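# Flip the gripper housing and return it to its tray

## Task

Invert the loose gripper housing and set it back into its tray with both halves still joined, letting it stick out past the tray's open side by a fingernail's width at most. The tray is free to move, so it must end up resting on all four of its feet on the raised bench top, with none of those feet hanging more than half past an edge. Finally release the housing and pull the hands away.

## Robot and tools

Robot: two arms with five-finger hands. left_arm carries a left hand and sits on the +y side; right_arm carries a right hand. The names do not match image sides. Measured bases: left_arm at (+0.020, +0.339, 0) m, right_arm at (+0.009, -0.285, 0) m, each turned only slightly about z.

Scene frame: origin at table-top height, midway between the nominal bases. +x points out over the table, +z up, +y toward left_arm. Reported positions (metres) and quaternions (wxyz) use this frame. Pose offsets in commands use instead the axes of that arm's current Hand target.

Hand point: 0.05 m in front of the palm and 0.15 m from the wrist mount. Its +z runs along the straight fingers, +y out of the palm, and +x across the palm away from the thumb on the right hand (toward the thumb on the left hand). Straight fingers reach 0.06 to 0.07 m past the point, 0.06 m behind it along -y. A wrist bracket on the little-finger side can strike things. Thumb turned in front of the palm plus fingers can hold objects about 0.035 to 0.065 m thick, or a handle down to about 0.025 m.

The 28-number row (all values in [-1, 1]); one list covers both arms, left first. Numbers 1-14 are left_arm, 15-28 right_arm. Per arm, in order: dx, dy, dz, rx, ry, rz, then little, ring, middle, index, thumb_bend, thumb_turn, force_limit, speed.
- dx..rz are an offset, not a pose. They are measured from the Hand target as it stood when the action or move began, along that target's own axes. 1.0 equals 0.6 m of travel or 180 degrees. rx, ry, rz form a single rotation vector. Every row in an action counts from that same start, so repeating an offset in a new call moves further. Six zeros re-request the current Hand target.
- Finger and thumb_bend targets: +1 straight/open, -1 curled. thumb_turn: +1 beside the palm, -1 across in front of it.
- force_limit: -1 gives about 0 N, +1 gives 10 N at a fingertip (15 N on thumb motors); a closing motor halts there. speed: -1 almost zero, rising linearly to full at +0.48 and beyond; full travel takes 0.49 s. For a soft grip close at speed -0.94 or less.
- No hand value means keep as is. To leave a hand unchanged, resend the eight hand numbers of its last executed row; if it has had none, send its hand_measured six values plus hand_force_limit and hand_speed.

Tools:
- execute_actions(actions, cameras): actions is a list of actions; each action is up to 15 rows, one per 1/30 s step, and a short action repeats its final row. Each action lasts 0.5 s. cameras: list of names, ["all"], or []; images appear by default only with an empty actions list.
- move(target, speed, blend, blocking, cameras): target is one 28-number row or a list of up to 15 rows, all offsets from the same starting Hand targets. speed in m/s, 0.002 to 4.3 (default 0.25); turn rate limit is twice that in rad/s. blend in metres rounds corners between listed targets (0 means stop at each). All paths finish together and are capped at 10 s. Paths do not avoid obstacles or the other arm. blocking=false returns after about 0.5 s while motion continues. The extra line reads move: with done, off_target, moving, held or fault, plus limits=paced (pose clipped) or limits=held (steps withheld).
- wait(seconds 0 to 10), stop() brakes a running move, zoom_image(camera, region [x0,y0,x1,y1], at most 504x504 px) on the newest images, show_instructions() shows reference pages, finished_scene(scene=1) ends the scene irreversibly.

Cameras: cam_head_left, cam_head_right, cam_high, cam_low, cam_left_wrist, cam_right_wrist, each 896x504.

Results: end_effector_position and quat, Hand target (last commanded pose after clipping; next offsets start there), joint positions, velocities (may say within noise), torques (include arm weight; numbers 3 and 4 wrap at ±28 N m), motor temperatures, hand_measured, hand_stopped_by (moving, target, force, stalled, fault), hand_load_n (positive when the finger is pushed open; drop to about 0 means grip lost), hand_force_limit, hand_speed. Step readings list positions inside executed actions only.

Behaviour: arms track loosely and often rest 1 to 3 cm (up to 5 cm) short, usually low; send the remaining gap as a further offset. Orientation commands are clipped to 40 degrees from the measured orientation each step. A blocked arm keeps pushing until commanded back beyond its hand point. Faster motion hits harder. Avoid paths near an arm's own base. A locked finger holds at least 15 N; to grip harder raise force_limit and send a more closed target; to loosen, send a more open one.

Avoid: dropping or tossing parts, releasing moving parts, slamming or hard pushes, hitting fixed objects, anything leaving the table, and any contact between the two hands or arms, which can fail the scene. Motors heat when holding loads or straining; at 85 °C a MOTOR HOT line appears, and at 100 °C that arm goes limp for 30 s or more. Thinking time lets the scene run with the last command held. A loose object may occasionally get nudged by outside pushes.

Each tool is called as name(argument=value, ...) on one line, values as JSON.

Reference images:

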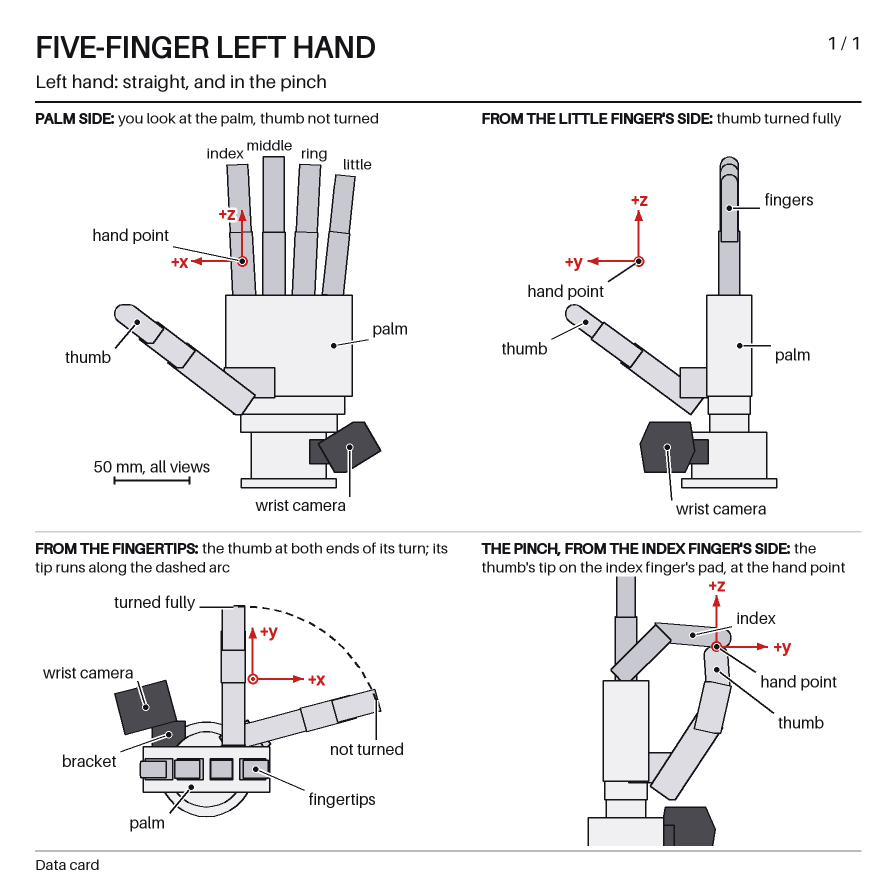

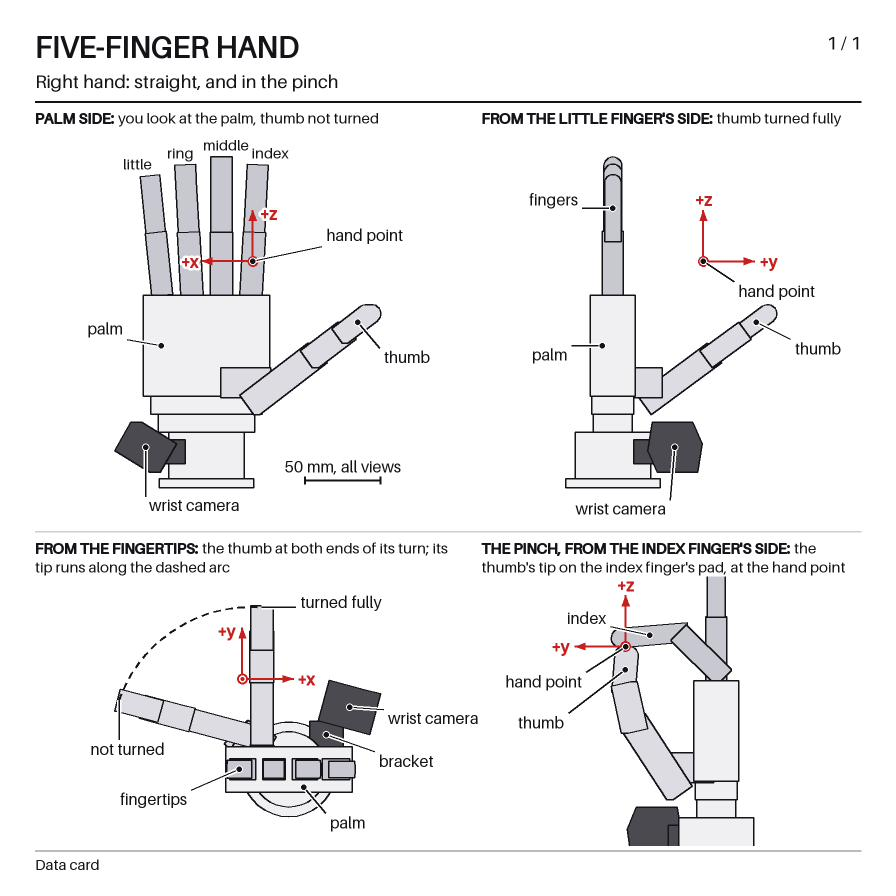

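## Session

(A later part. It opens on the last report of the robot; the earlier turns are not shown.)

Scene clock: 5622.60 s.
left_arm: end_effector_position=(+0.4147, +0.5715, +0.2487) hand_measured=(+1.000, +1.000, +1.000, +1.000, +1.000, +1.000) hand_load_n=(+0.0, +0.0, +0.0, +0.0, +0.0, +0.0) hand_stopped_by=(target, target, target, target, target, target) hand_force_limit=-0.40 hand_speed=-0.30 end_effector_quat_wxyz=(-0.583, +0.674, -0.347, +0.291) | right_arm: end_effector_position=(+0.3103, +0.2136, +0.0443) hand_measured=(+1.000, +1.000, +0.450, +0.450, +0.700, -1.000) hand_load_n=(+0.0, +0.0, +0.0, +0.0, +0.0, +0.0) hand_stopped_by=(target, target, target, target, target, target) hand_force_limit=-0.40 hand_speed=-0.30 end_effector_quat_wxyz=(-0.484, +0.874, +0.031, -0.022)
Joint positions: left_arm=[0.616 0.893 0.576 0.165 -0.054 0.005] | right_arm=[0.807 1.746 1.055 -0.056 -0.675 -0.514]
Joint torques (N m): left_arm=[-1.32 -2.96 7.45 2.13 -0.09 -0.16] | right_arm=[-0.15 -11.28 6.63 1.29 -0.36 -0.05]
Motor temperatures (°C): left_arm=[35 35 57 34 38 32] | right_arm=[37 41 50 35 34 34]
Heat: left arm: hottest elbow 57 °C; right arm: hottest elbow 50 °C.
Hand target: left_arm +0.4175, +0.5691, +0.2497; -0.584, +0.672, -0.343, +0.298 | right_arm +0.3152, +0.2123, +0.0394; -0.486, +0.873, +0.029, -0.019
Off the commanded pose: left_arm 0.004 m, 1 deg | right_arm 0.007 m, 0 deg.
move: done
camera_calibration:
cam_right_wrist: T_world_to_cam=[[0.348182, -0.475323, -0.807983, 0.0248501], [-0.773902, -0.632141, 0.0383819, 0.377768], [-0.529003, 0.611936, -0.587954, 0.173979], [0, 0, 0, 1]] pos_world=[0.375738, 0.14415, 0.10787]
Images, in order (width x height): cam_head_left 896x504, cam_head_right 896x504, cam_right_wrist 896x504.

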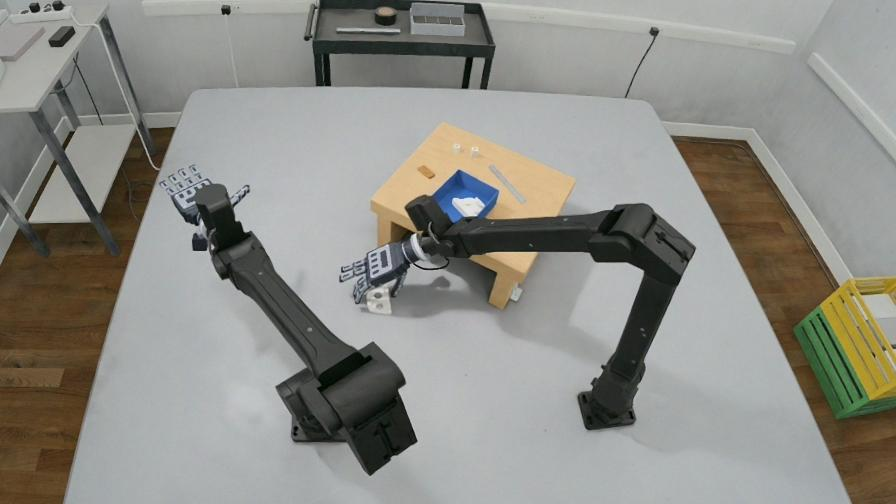

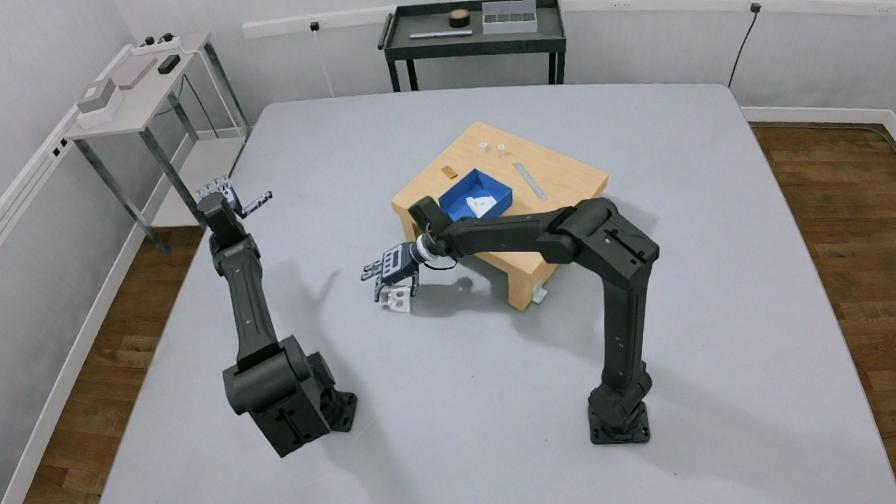

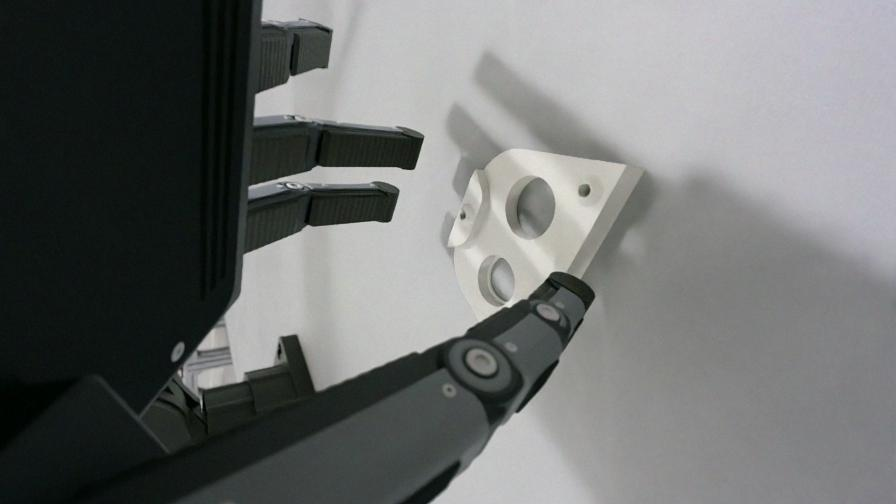

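move(target=[0,0,0,0,0,0,1,1,1,1,1,1,-0.4,-0.3,0,0.0255,0.0158,0,0,0,1,1,0.45,0.45,0.7,-1,-0.4,-0.3], speed=0.04, cameras=["cam_head_left","cam_head_right","cam_right_wrist"])

zoom_image(camera="cam_head_left", region=[340, 265, 420, 325])

zoom_image(camera="cam_head_right", region=[360, 265, 440, 325])

Scene clock: 5630.93 s.
left_arm: end_effector_position=(+0.4147, +0.5715, +0.2487) hand_measured=(+1.000, +1.000, +1.000, +1.000, +1.000, +1.000) hand_load_n=(+0.0, +0.0, +0.0, +0.0, +0.0, -0.5) hand_stopped_by=(target, target, target, target, target, target) hand_force_limit=-0.40 hand_speed=-0.30 end_effector_quat_wxyz=(-0.583, +0.674, -0.347, +0.291) | right_arm: end_effector_position=(+0.3105, +0.2143, +0.0278) hand_measured=(+1.000, +1.000, +0.450, +0.450, +0.700, -1.000) hand_load_n=(+0.0, +0.0, +0.0, +0.0, +0.0, +0.0) hand_stopped_by=(target, target, target, target, target, target) hand_force_limit=-0.40 hand_speed=-0.30 end_effector_quat_wxyz=(-0.486, +0.873, +0.032, -0.022)
Joint positions: left_arm=[0.616 0.893 0.576 0.165 -0.054 0.005] | right_arm=[0.807 1.777 1.042 -0.008 -0.677 -0.514]
Joint torques (N m): left_arm=[-1.38 -2.96 7.43 2.11 -0.09 -0.16] | right_arm=[-0.15 -12.04 6.35 1.28 -0.28 -0.05]
Motor temperatures (°C): left_arm=[35 35 57 34 38 32] | right_arm=[37 41 50 36 34 34]
Heat: left arm: hottest elbow 57 °C; right arm: hottest elbow 50 °C.
Hand target: left_arm +0.4175, +0.5691, +0.2497; -0.584, +0.672, -0.343, +0.298 | right_arm +0.3150, +0.2123, +0.0212; -0.486, +0.873, +0.029, -0.019
Off the commanded pose: left_arm 0.004 m, 1 deg | right_arm 0.008 m, 0 deg.
move: done
camera_calibration:
cam_right_wrist: T_world_to_cam=[[0.349966, -0.471829, -0.80926, 0.0105172], [-0.772897, -0.633557, 0.0351478, 0.379063], [-0.529296, 0.613174, -0.586399, 0.163689], [0, 0, 0, 1]] pos_world=[0.375936, 0.144751, 0.0911749]
Images, in order (width x height): cam_head_left 896x504, cam_head_right 896x504, cam_right_wrist 896x504.

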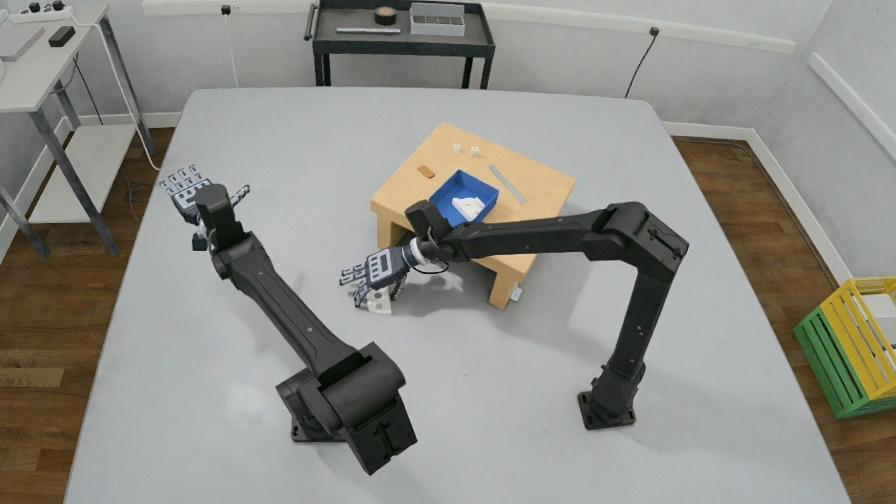

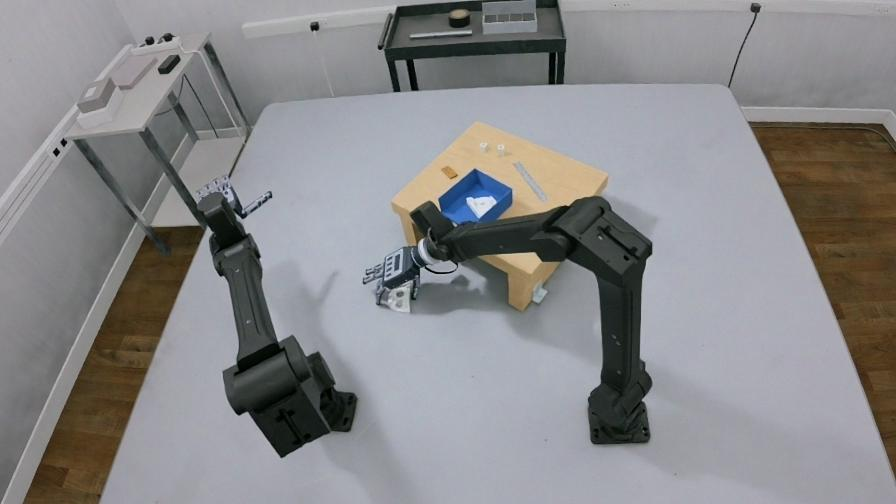

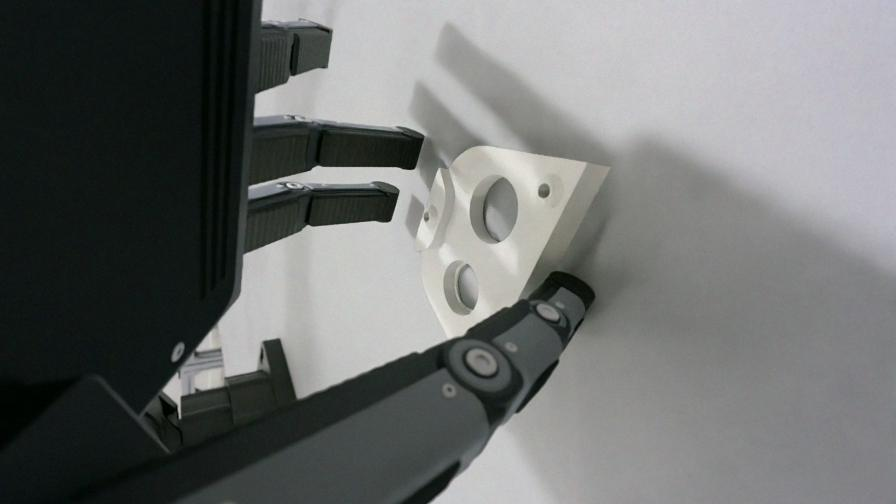

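Scaled by 6.300 from the camera's 896x504 image, which has a finer 1280x720 frame.

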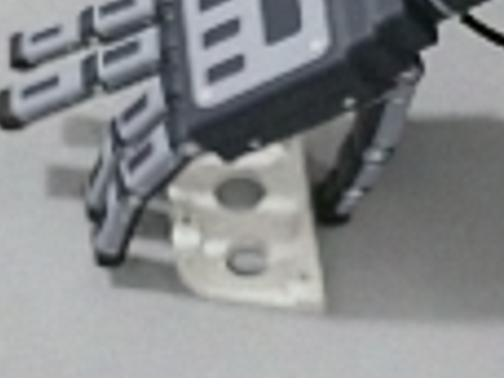

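Scaled by 6.300 from the camera's 896x504 image, which has a finer 1280x720 frame.

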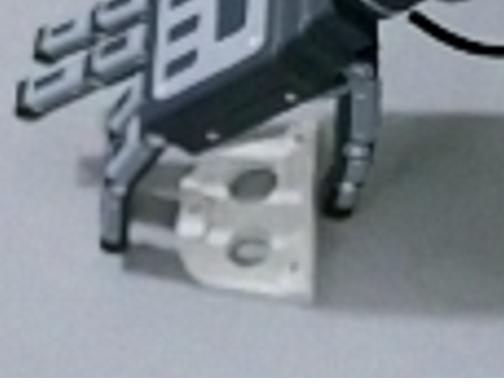

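move(target=[0,0,0,0,0,0,1,1,1,1,1,1,-0.4,-0.3,0,0,0,0,0,0,1,1,0.05,0.05,0.7,-1,-0.2,-0.9], speed=0.03, cameras=["cam_head_left","cam_head_right","cam_right_wrist"])

zoom_image(camera="cam_head_left", region=[340, 265, 420, 325])

zoom_image(camera="cam_head_right", region=[360, 265, 440, 325])

Scene clock: 5640.53 s.
left_arm: end_effector_position=(+0.4147, +0.5715, +0.2487) hand_measured=(+1.000, +1.000, +1.000, +1.000, +1.000, +1.000) hand_load_n=(+0.0, +0.0, +0.0, +0.0, +0.0, +0.0) hand_stopped_by=(target, target, target, target, target, target) hand_force_limit=-0.40 hand_speed=-0.30 end_effector_quat_wxyz=(-0.583, +0.674, -0.347, +0.291) | right_arm: end_effector_position=(+0.3109, +0.2154, +0.0288) hand_measured=(+1.000, +1.000, +0.136, +0.108, +0.702, -1.000) hand_load_n=(+0.0, +0.0, +2.0, +5.5, +6.5, -1.0) hand_stopped_by=(target, target, force, force, target, target) hand_force_limit=-0.20 hand_speed=-0.90 end_effector_quat_wxyz=(-0.488, +0.872, +0.034, -0.021)
Joint positions: left_arm=[0.616 0.893 0.576 0.165 -0.054 0.005] | right_arm=[0.807 1.777 1.042 -0.002 -0.68 -0.514]
Joint torques (N m): left_arm=[-1.38 -3.02 7.41 2.09 -0.08 -0.16] | right_arm=[-0.15 -11.4 6.35 1.05 -0.18 -0.05]
Motor temperatures (°C): left_arm=[35 35 57 34 38 32] | right_arm=[37 41 50 36 34 34]
Heat: left arm: hottest elbow 57 °C; right arm: hottest elbow 50 °C.
Hand target: left_arm +0.4175, +0.5691, +0.2497; -0.584, +0.672, -0.343, +0.298 | right_arm +0.3150, +0.2123, +0.0212; -0.486, +0.873, +0.029, -0.019
Off the commanded pose: left_arm 0.004 m, 1 deg | right_arm 0.009 m, 1 deg.
move: done
camera_calibration:
cam_right_wrist: T_world_to_cam=[[0.353346, -0.466296, -0.810996, 0.00949173], [-0.771743, -0.635272, 0.0290168, 0.380228], [-0.528733, 0.615627, -0.584332, 0.163124], [0, 0, 0, 1]] pos_world=[0.376334, 0.145551, 0.0919831]
Images, in order (width x height): cam_head_left 896x504, cam_head_right 896x504, cam_right_wrist 896x504.

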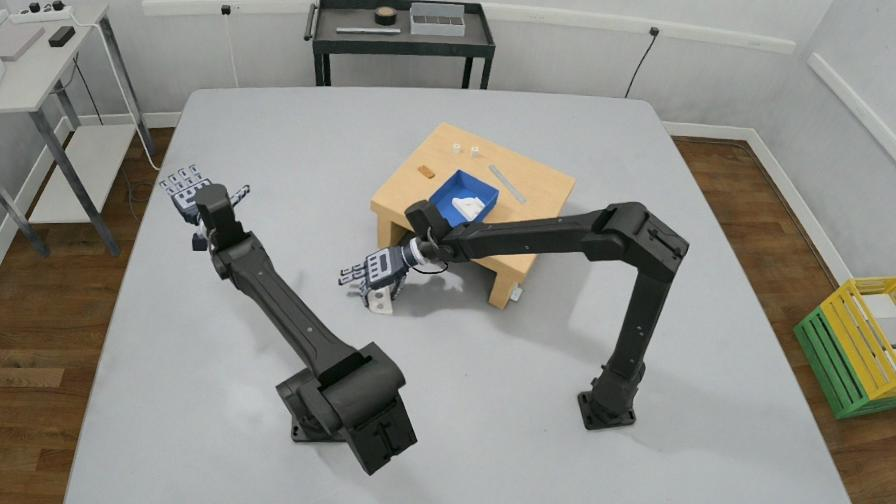

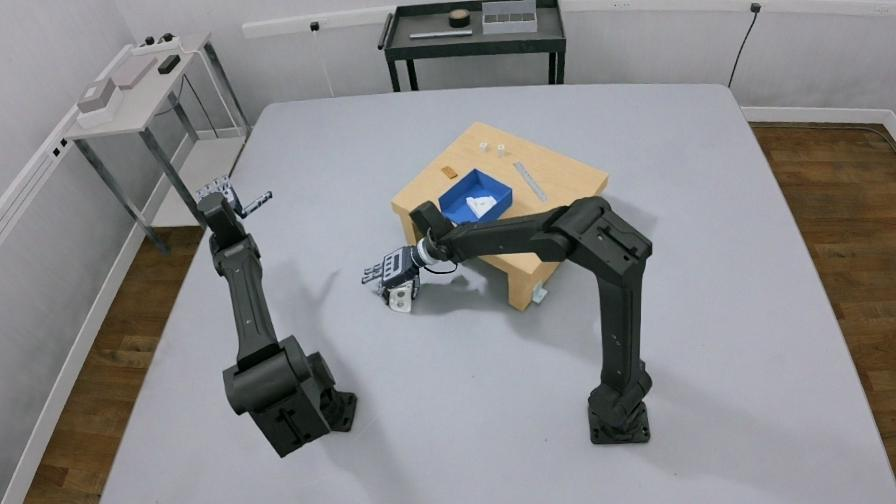

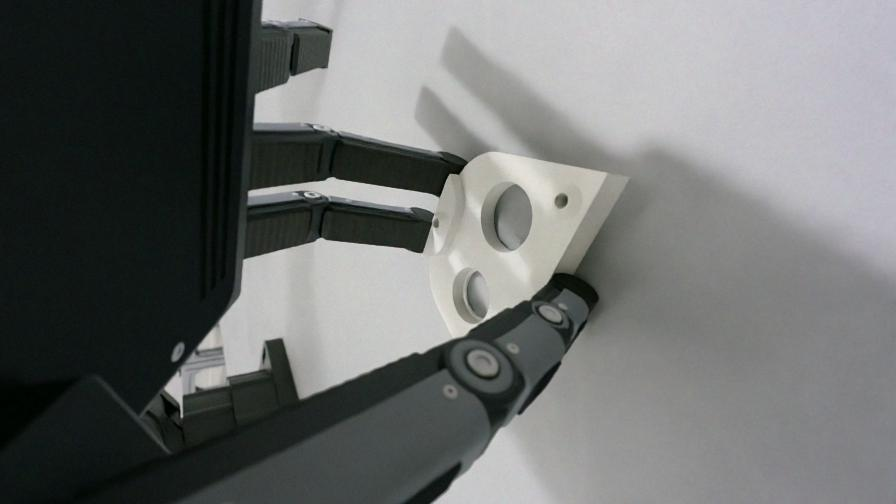

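Scaled by 6.300 from the camera's 896x504 image, which has a finer 1280x720 frame.

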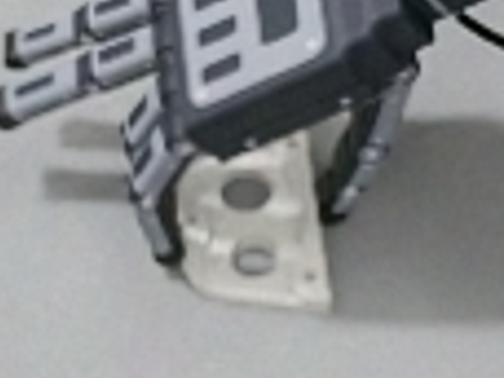

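Scaled by 6.300 from the camera's 896x504 image, which has a finer 1280x720 frame.

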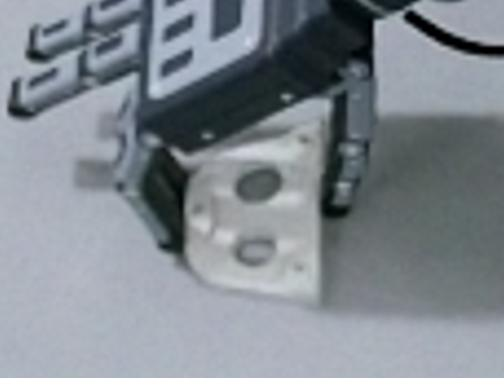

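move(target=[0,0,0,0,0,0,1,1,1,1,1,1,-0.4,-0.3,0,-0.085,-0.0528,0,0,0,1,1,0.05,0.05,0.7,-1,-0.2,-0.9], speed=0.05, cameras=["cam_head_left","cam_head_right","cam_right_wrist","cam_high"])

zoom_image(camera="cam_head_left", region=[330, 245, 430, 325])

zoom_image(camera="cam_head_right", region=[350, 245, 450, 325])

Scene clock: 5649.27 s.
left_arm: end_effector_position=(+0.4147, +0.5715, +0.2487) hand_measured=(+1.000, +1.000, +1.000, +1.000, +1.000, +1.000) hand_load_n=(+0.0, +0.0, +0.0, +0.0, +0.0, -0.5) hand_stopped_by=(target, target, target, target, target, target) hand_force_limit=-0.40 hand_speed=-0.30 end_effector_quat_wxyz=(-0.583, +0.674, -0.347, +0.291) | right_arm: end_effector_position=(+0.2964, +0.1991, +0.0525) hand_measured=(+1.000, +1.000, +0.136, +0.108, +0.702, -1.000) hand_load_n=(+0.0, +0.0, +1.5, +5.0, +7.5, -1.5) hand_stopped_by=(target, target, force, force, target, target) hand_force_limit=-0.20 hand_speed=-0.90 end_effector_quat_wxyz=(-0.468, +0.883, +0.022, -0.040)
Joint positions: left_arm=[0.616 0.893 0.576 0.165 -0.054 0.005] | right_arm=[0.807 1.703 1.042 -0.141 -0.679 -0.514]
Joint torques (N m): left_arm=[-1.38 -3.08 7.46 2.09 -0.09 -0.16] | right_arm=[-0.15 -12.98 10.67 0.36 -0.26 -0.05]
Motor temperatures (°C): left_arm=[35 35 57 34 38 32] | right_arm=[37 41 50 36 34 34]
Heat: left arm: hottest elbow 57 °C; right arm: hottest elbow 50 °C.
Hand target: left_arm +0.4175, +0.5691, +0.2497; -0.584, +0.672, -0.343, +0.298 | right_arm +0.3153, +0.2123, +0.0813; -0.486, +0.873, +0.029, -0.019
Off the commanded pose: left_arm 0.004 m, 1 deg | right_arm 0.037 m, 3 deg.
move: off_target (right_arm)
camera_calibration:
cam_right_wrist: T_world_to_cam=[[0.317623, -0.505669, -0.802131, 0.0441743], [-0.770013, -0.631211, 0.0930148, 0.353317], [-0.553349, 0.588108, -0.589859, 0.192308], [0, 0, 0, 1]] pos_world=[0.364441, 0.132257, 0.116005]
Images, in order (width x height): cam_head_left 896x504, cam_head_right 896x504, cam_high 896x504, cam_right_wrist 896x504.

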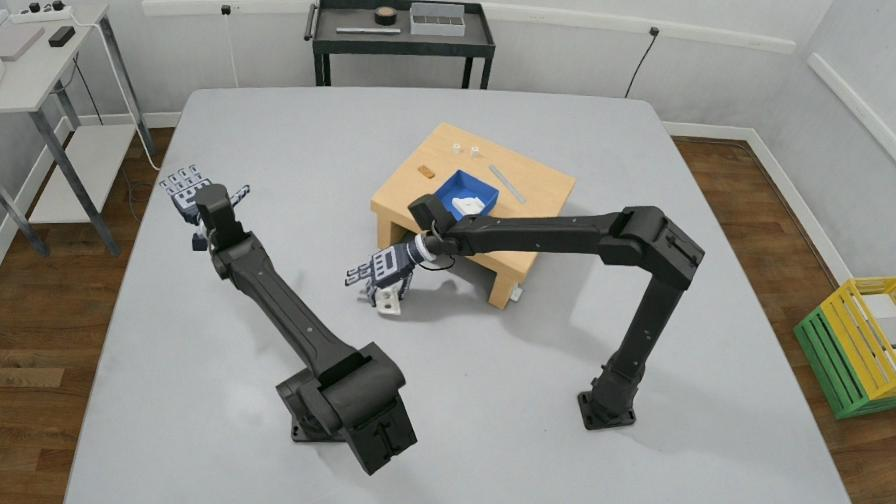

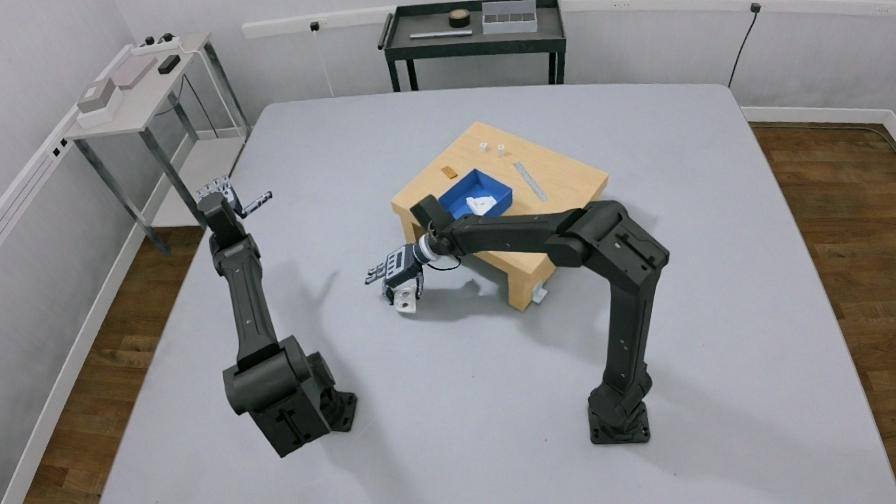

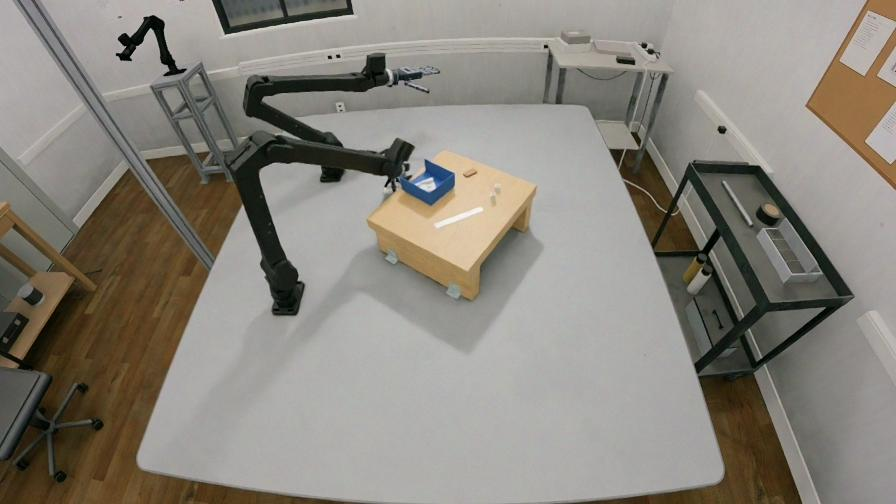

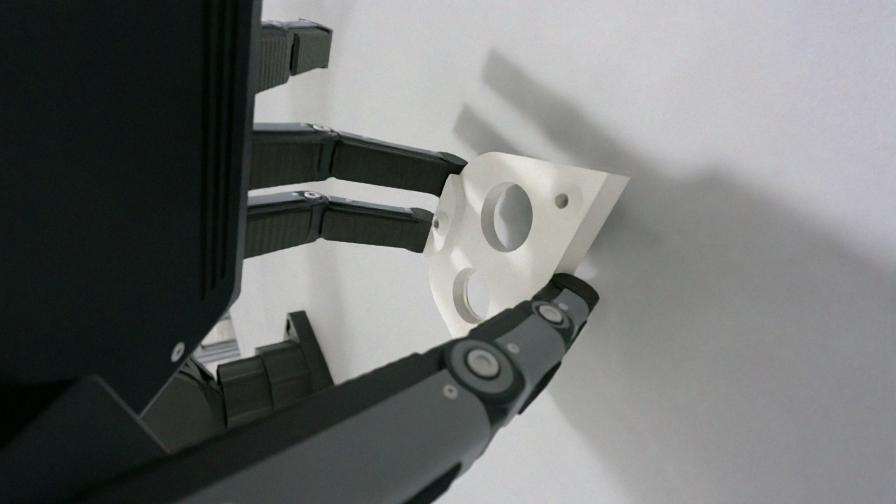

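Scaled by 5.040 from the camera's 896x504 image, which has a finer 1280x720 frame.

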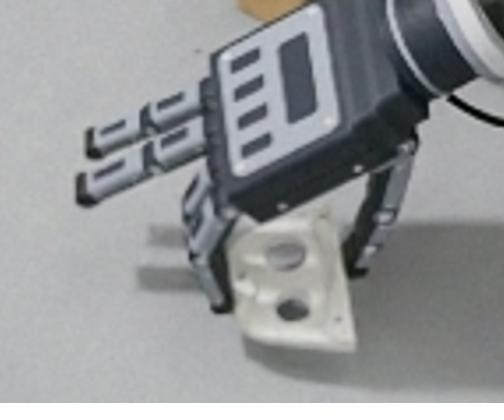

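Scaled by 5.040 from the camera's 896x504 image, which has a finer 1280x720 frame.

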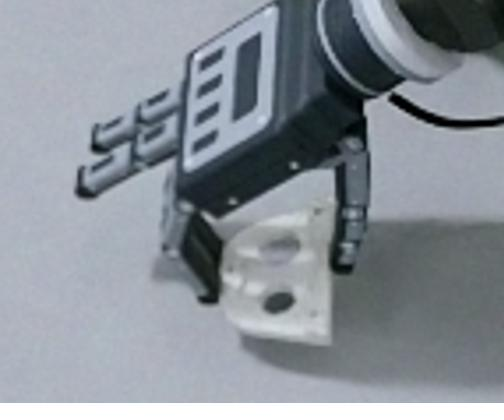

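move(target=[[0,0,0,0,0,0,1,1,1,1,1,1,-0.4,-0.3,0.055,-0.1043,-0.113,0,0,0,1,1,0.05,0.05,0.7,-1,-0.2,-0.9],[0,0,0,0,0,0,1,1,1,1,1,1,-0.4,-0.3,0.055,-0.1043,-0.113,-0.1398,0.3004,-0.4466,1,1,0.05,0.05,0.7,-1,-0.2,-0.9]], speed=[0.1,0.12], cameras=["cam_head_left","cam_head_right","cam_right_wrist","cam_high","cam_low"])

zoom_image(camera="cam_head_left", region=[340, 225, 460, 325])

zoom_image(camera="cam_head_right", region=[350, 225, 470, 325])

Scene clock: 5732.93 s.
left_arm: end_effector_position=(+0.4147, +0.5715, +0.2487) hand_measured=(+1.000, +1.000, +1.000, +1.000, +1.000, +1.000) hand_load_n=(+0.0, +0.0, +0.0, +0.0, +0.0, +0.0) hand_stopped_by=(target, target, target, target, target, target) hand_force_limit=-0.40 hand_speed=-0.30 end_effector_quat_wxyz=(-0.583, +0.674, -0.347, +0.291) | right_arm: end_effector_position=(+0.3537, +0.1875, +0.1720) hand_measured=(+1.000, +1.000, +0.136, +0.108, +0.702, -1.000) hand_load_n=(+0.0, +0.0, +2.0, +5.0, +7.5, -1.0) hand_stopped_by=(target, target, force, force, target, target) hand_force_limit=-0.20 hand_speed=-0.90 end_effector_quat_wxyz=(-0.169, +0.649, +0.354, +0.652)
Joint positions: left_arm=[0.616 0.893 0.576 0.165 -0.054 0.005] | right_arm=[1.168 1.605 0.729 0.773 0.429 -1.773]
Joint torques (N m): left_arm=[-1.38 -2.84 7.45 2.1 -0.09 -0.16] | right_arm=[1.32 -8.82 5.93 1.74 0.14 -0.22]
Motor temperatures (°C): left_arm=[35 35 57 34 38 32] | right_arm=[37 42 53 35 34 34]
Heat: left arm: hottest elbow 57 °C; right arm: hottest elbow 53 °C.
Hand target: left_arm +0.4175, +0.5691, +0.2497; -0.584, +0.672, -0.343, +0.298 | right_arm +0.3504, +0.1901, +0.1702; -0.168, +0.644, +0.359, +0.654
Off the commanded pose: left_arm 0.004 m, 1 deg | right_arm 0.005 m, 1 deg.
move: done
camera_calibration:
cam_right_wrist: T_world_to_cam=[[0.615025, -0.578129, 0.5362, -0.205776], [-0.0948344, -0.729317, -0.677572, 0.291065], [0.782784, 0.365873, -0.503375, -0.144426], [0, 0, 0, 1]] pos_world=[0.267215, 0.146154, 0.234854]
Images, in order (width x height): cam_head_left 896x504, cam_head_right 896x504, cam_high 896x504, cam_low 896x504, cam_right_wrist 896x504.

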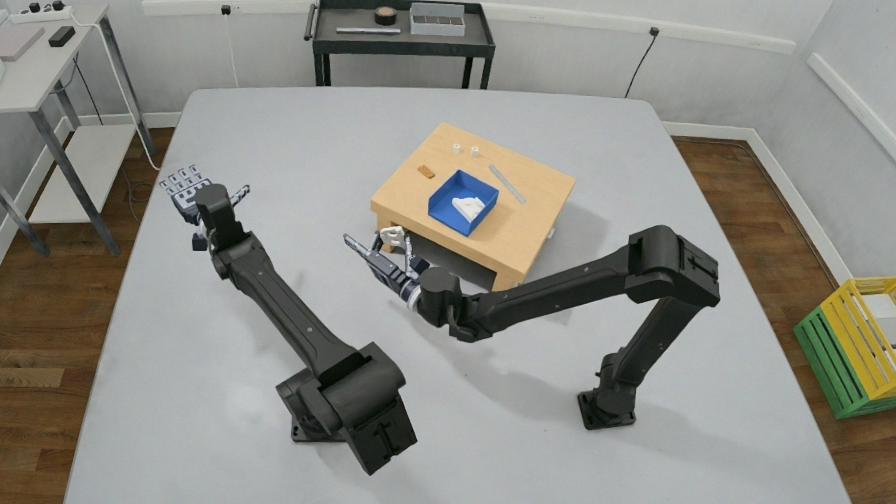

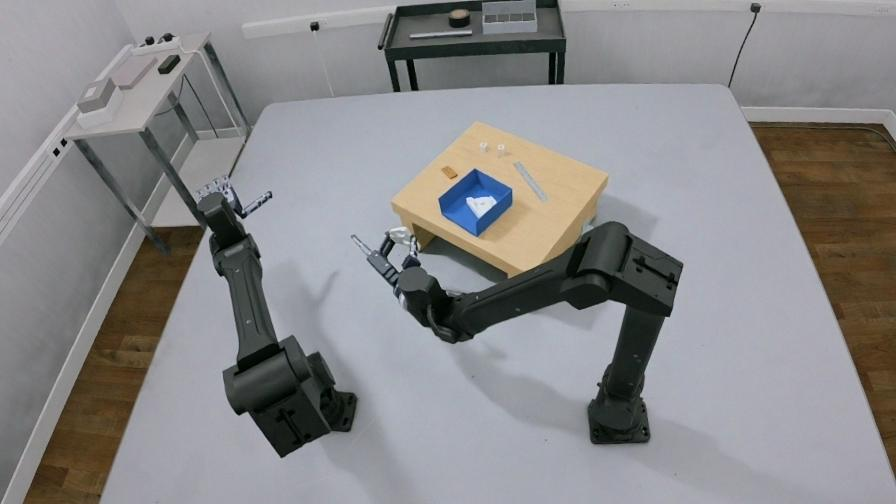

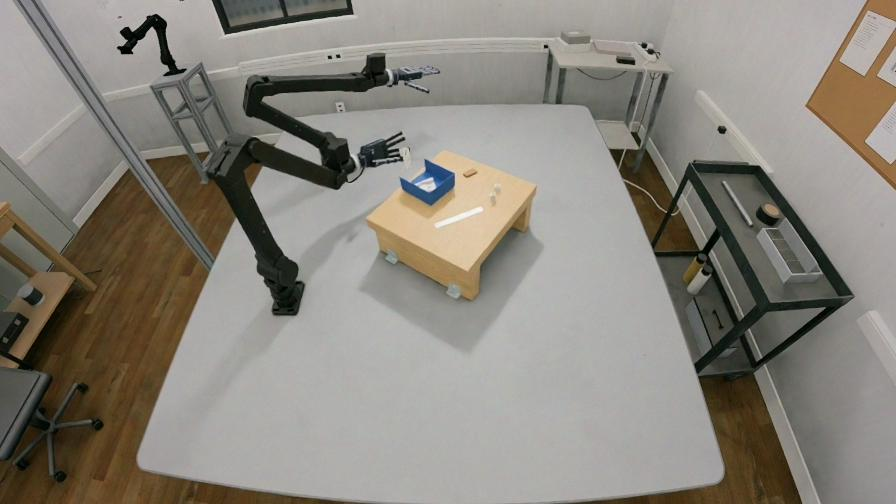

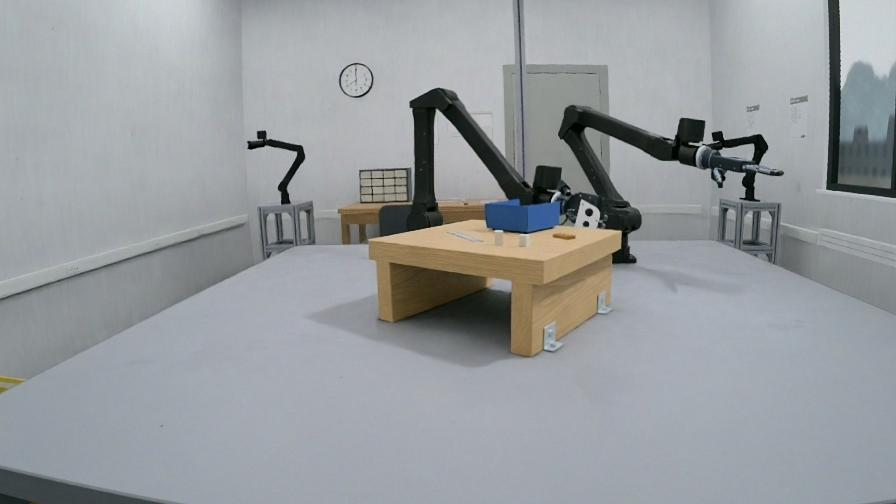

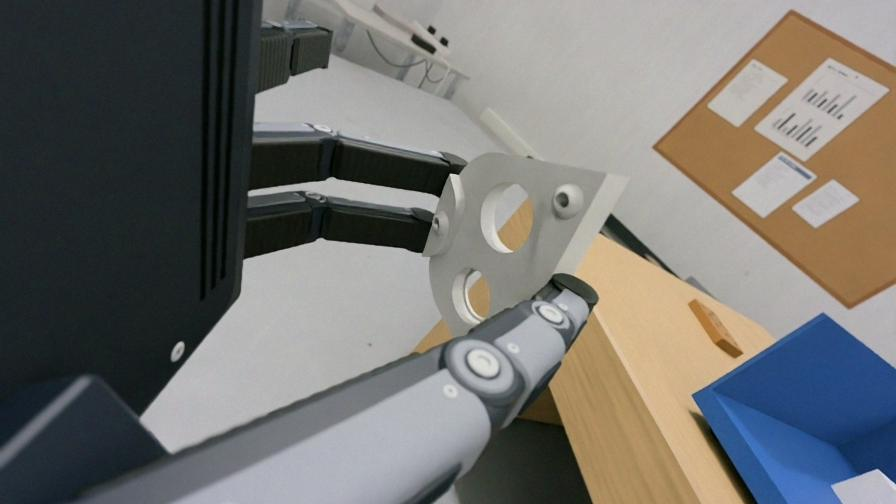

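Scaled by 4.200 from the camera's 896x504 image, which has a finer 1280x720 frame.

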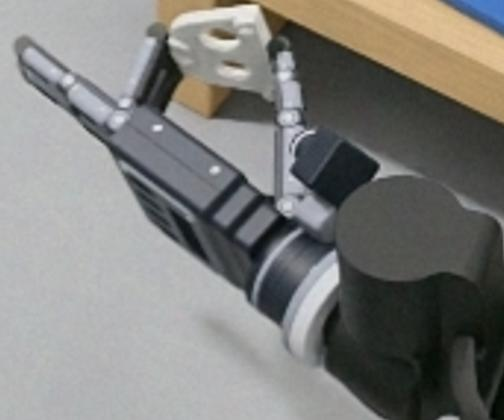

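Scaled by 4.200 from the camera's 896x504 image, which has a finer 1280x720 frame.

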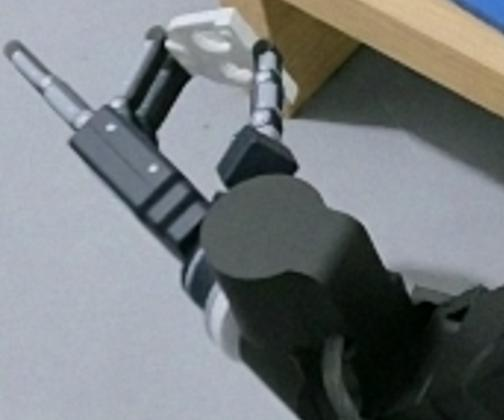

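zoom_image(camera="cam_low", region=[500, 150, 650, 270])

zoom_image(camera="cam_high", region=[310, 110, 430, 200])

Scaled by 3.360 from the camera's 896x504 image, which has a finer 1280x720 frame.

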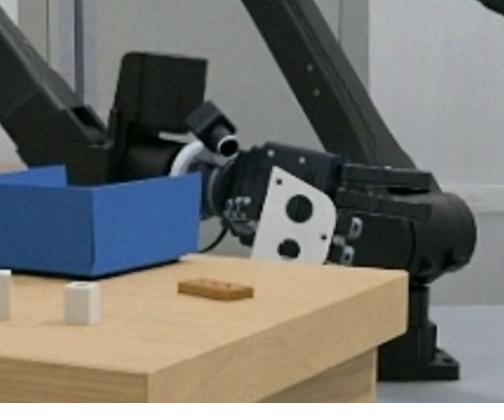

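Scaled by 4.200 from the camera's 896x504 image, which has a finer 1280x720 frame.

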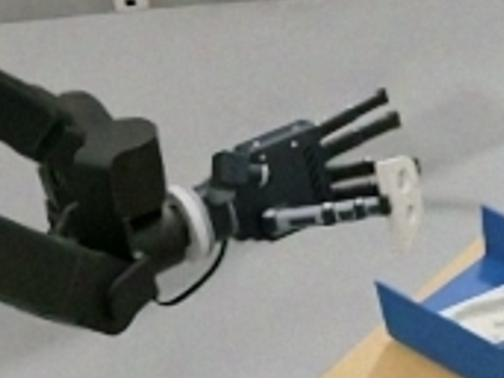

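move(target=[[0,0,0,0,0,0,1,1,1,1,1,1,-0.4,-0.3,-0.0964,-0.0254,0.0086,0,-0.0707,-0.0442,1,1,0.05,0.05,0.7,-1,-0.2,-0.9],[0,0,0,0,0,0,1,1,1,1,1,1,-0.4,-0.3,-0.19,-0.05,0.017,0,-0.0707,-0.0442,1,1,0.05,0.05,0.7,-1,-0.2,-0.9]], speed=[0.1,0.06], cameras=["cam_head_left","cam_head_right","cam_right_wrist","cam_high"])

zoom_image(camera="cam_head_left", region=[340, 225, 460, 325])

zoom_image(camera="cam_head_right", region=[350, 225, 470, 325])

zoom_image(camera="cam_high", region=[310, 110, 430, 200])

Scene clock: 5788.30 s.
left_arm: end_effector_position=(+0.4147, +0.5715, +0.2487) hand_measured=(+1.000, +1.000, +1.000, +1.000, +1.000, +1.000) hand_load_n=(+0.0, +0.0, +0.0, +0.0, +0.0, -0.5) hand_stopped_by=(target, target, target, target, target, target) hand_force_limit=-0.40 hand_speed=-0.30 end_effector_quat_wxyz=(-0.583, +0.674, -0.347, +0.291) | right_arm: end_effector_position=(+0.3492, +0.1763, +0.0426) hand_measured=(+1.000, +1.000, +0.136, +0.108, +0.702, -1.000) hand_load_n=(+0.0, -0.5, +1.5, +5.0, +7.5, -1.5) hand_stopped_by=(target, target, force, force, target, target) hand_force_limit=-0.20 hand_speed=-0.90 end_effector_quat_wxyz=(-0.075, +0.696, +0.421, +0.577)
Joint positions: left_arm=[0.616 0.893 0.576 0.165 -0.054 0.005] | right_arm=[1.187 1.841 0.738 0.727 0.498 -1.799]
Joint torques (N m): left_arm=[-1.32 -2.96 7.43 2.14 -0.09 -0.16] | right_arm=[1.32 -10.34 6.61 1.65 0.25 -0.2]
Motor temperatures (°C): left_arm=[35 35 56 34 38 32] | right_arm=[37 41 51 36 34 34]
Heat: left arm: hottest elbow 56 °C; right arm: hottest elbow 51 °C.
Hand target: left_arm +0.4175, +0.5691, +0.2497; -0.584, +0.672, -0.343, +0.298 | right_arm +0.3502, +0.1899, +0.0517; -0.081, +0.686, +0.419, +0.589
Off the commanded pose: left_arm 0.004 m, 1 deg | right_arm 0.016 m, 2 deg.
move: off_target (right_arm)
camera_calibration:
cam_right_wrist: T_world_to_cam=[[0.632989, -0.440519, 0.636606, -0.174956], [-0.168555, -0.881013, -0.442047, 0.237252], [0.755588, 0.172508, -0.631924, -0.152929], [0, 0, 0, 1]] pos_world=[0.266286, 0.158332, 0.119615]
Images, in order (width x height): cam_head_left 896x504, cam_head_right 896x504, cam_high 896x504, cam_right_wrist 896x504.

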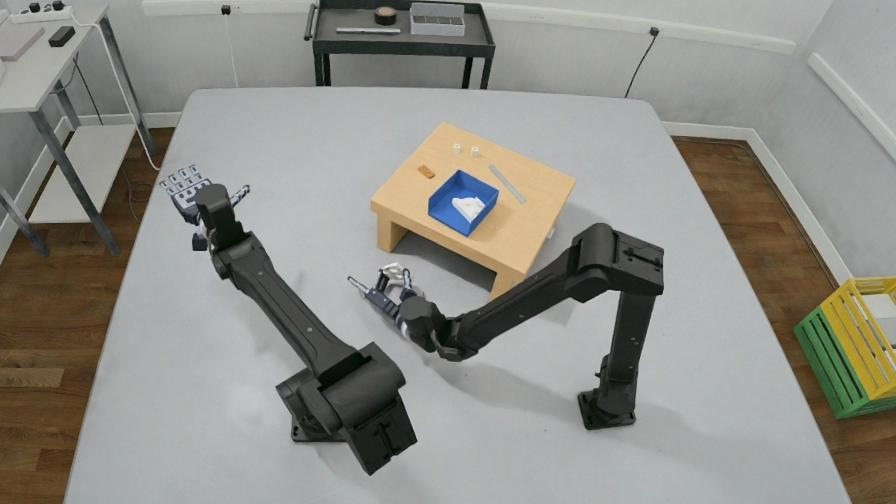

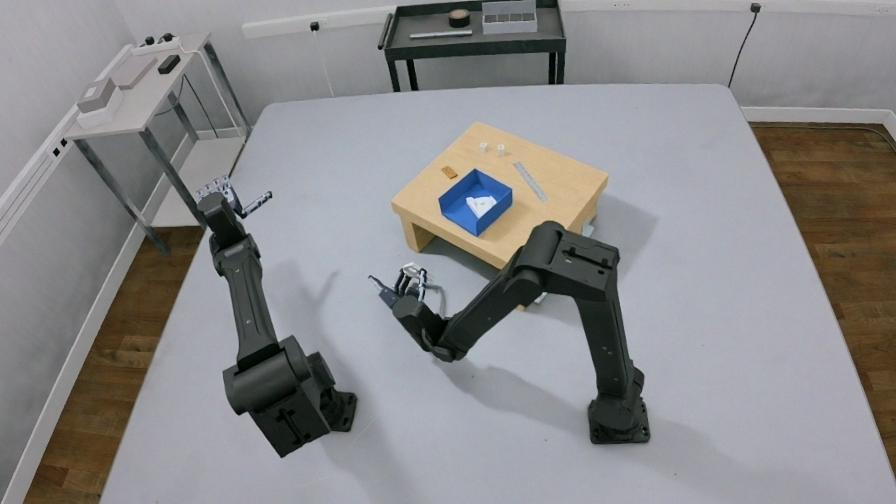

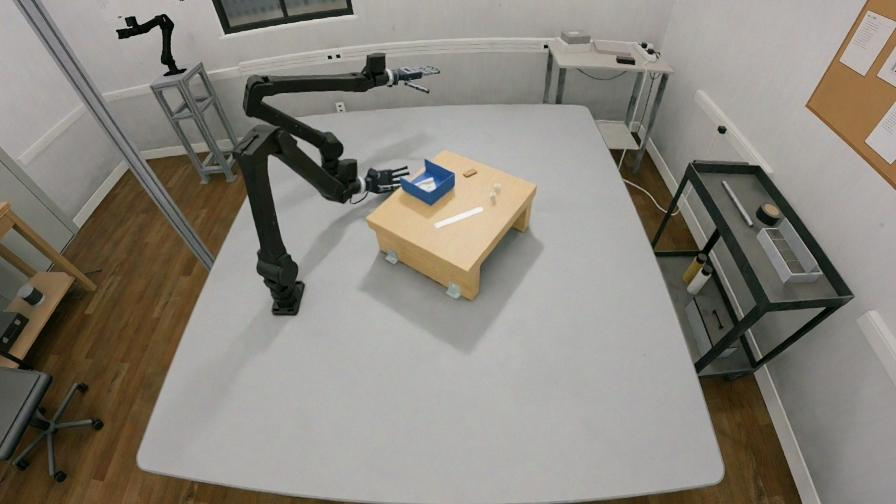

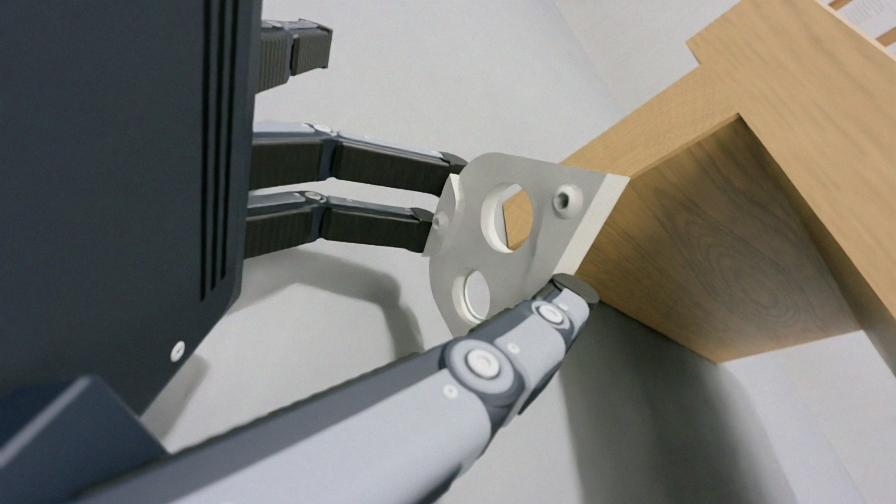

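Scaled by 4.200 from the camera's 896x504 image, which has a finer 1280x720 frame.

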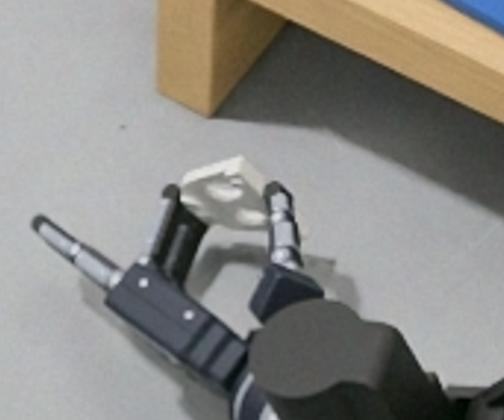

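Scaled by 4.200 from the camera's 896x504 image, which has a finer 1280x720 frame.

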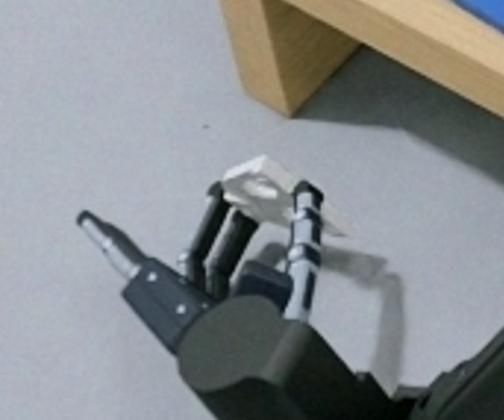

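Scaled by 4.200 from the camera's 896x504 image, which has a finer 1280x720 frame.

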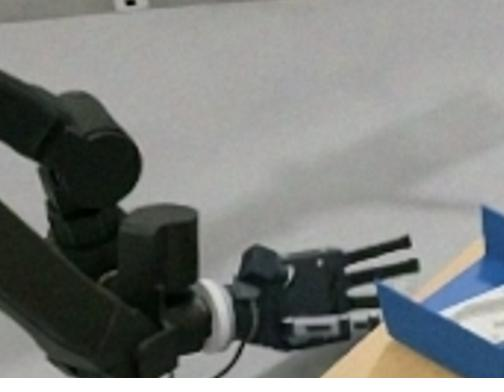

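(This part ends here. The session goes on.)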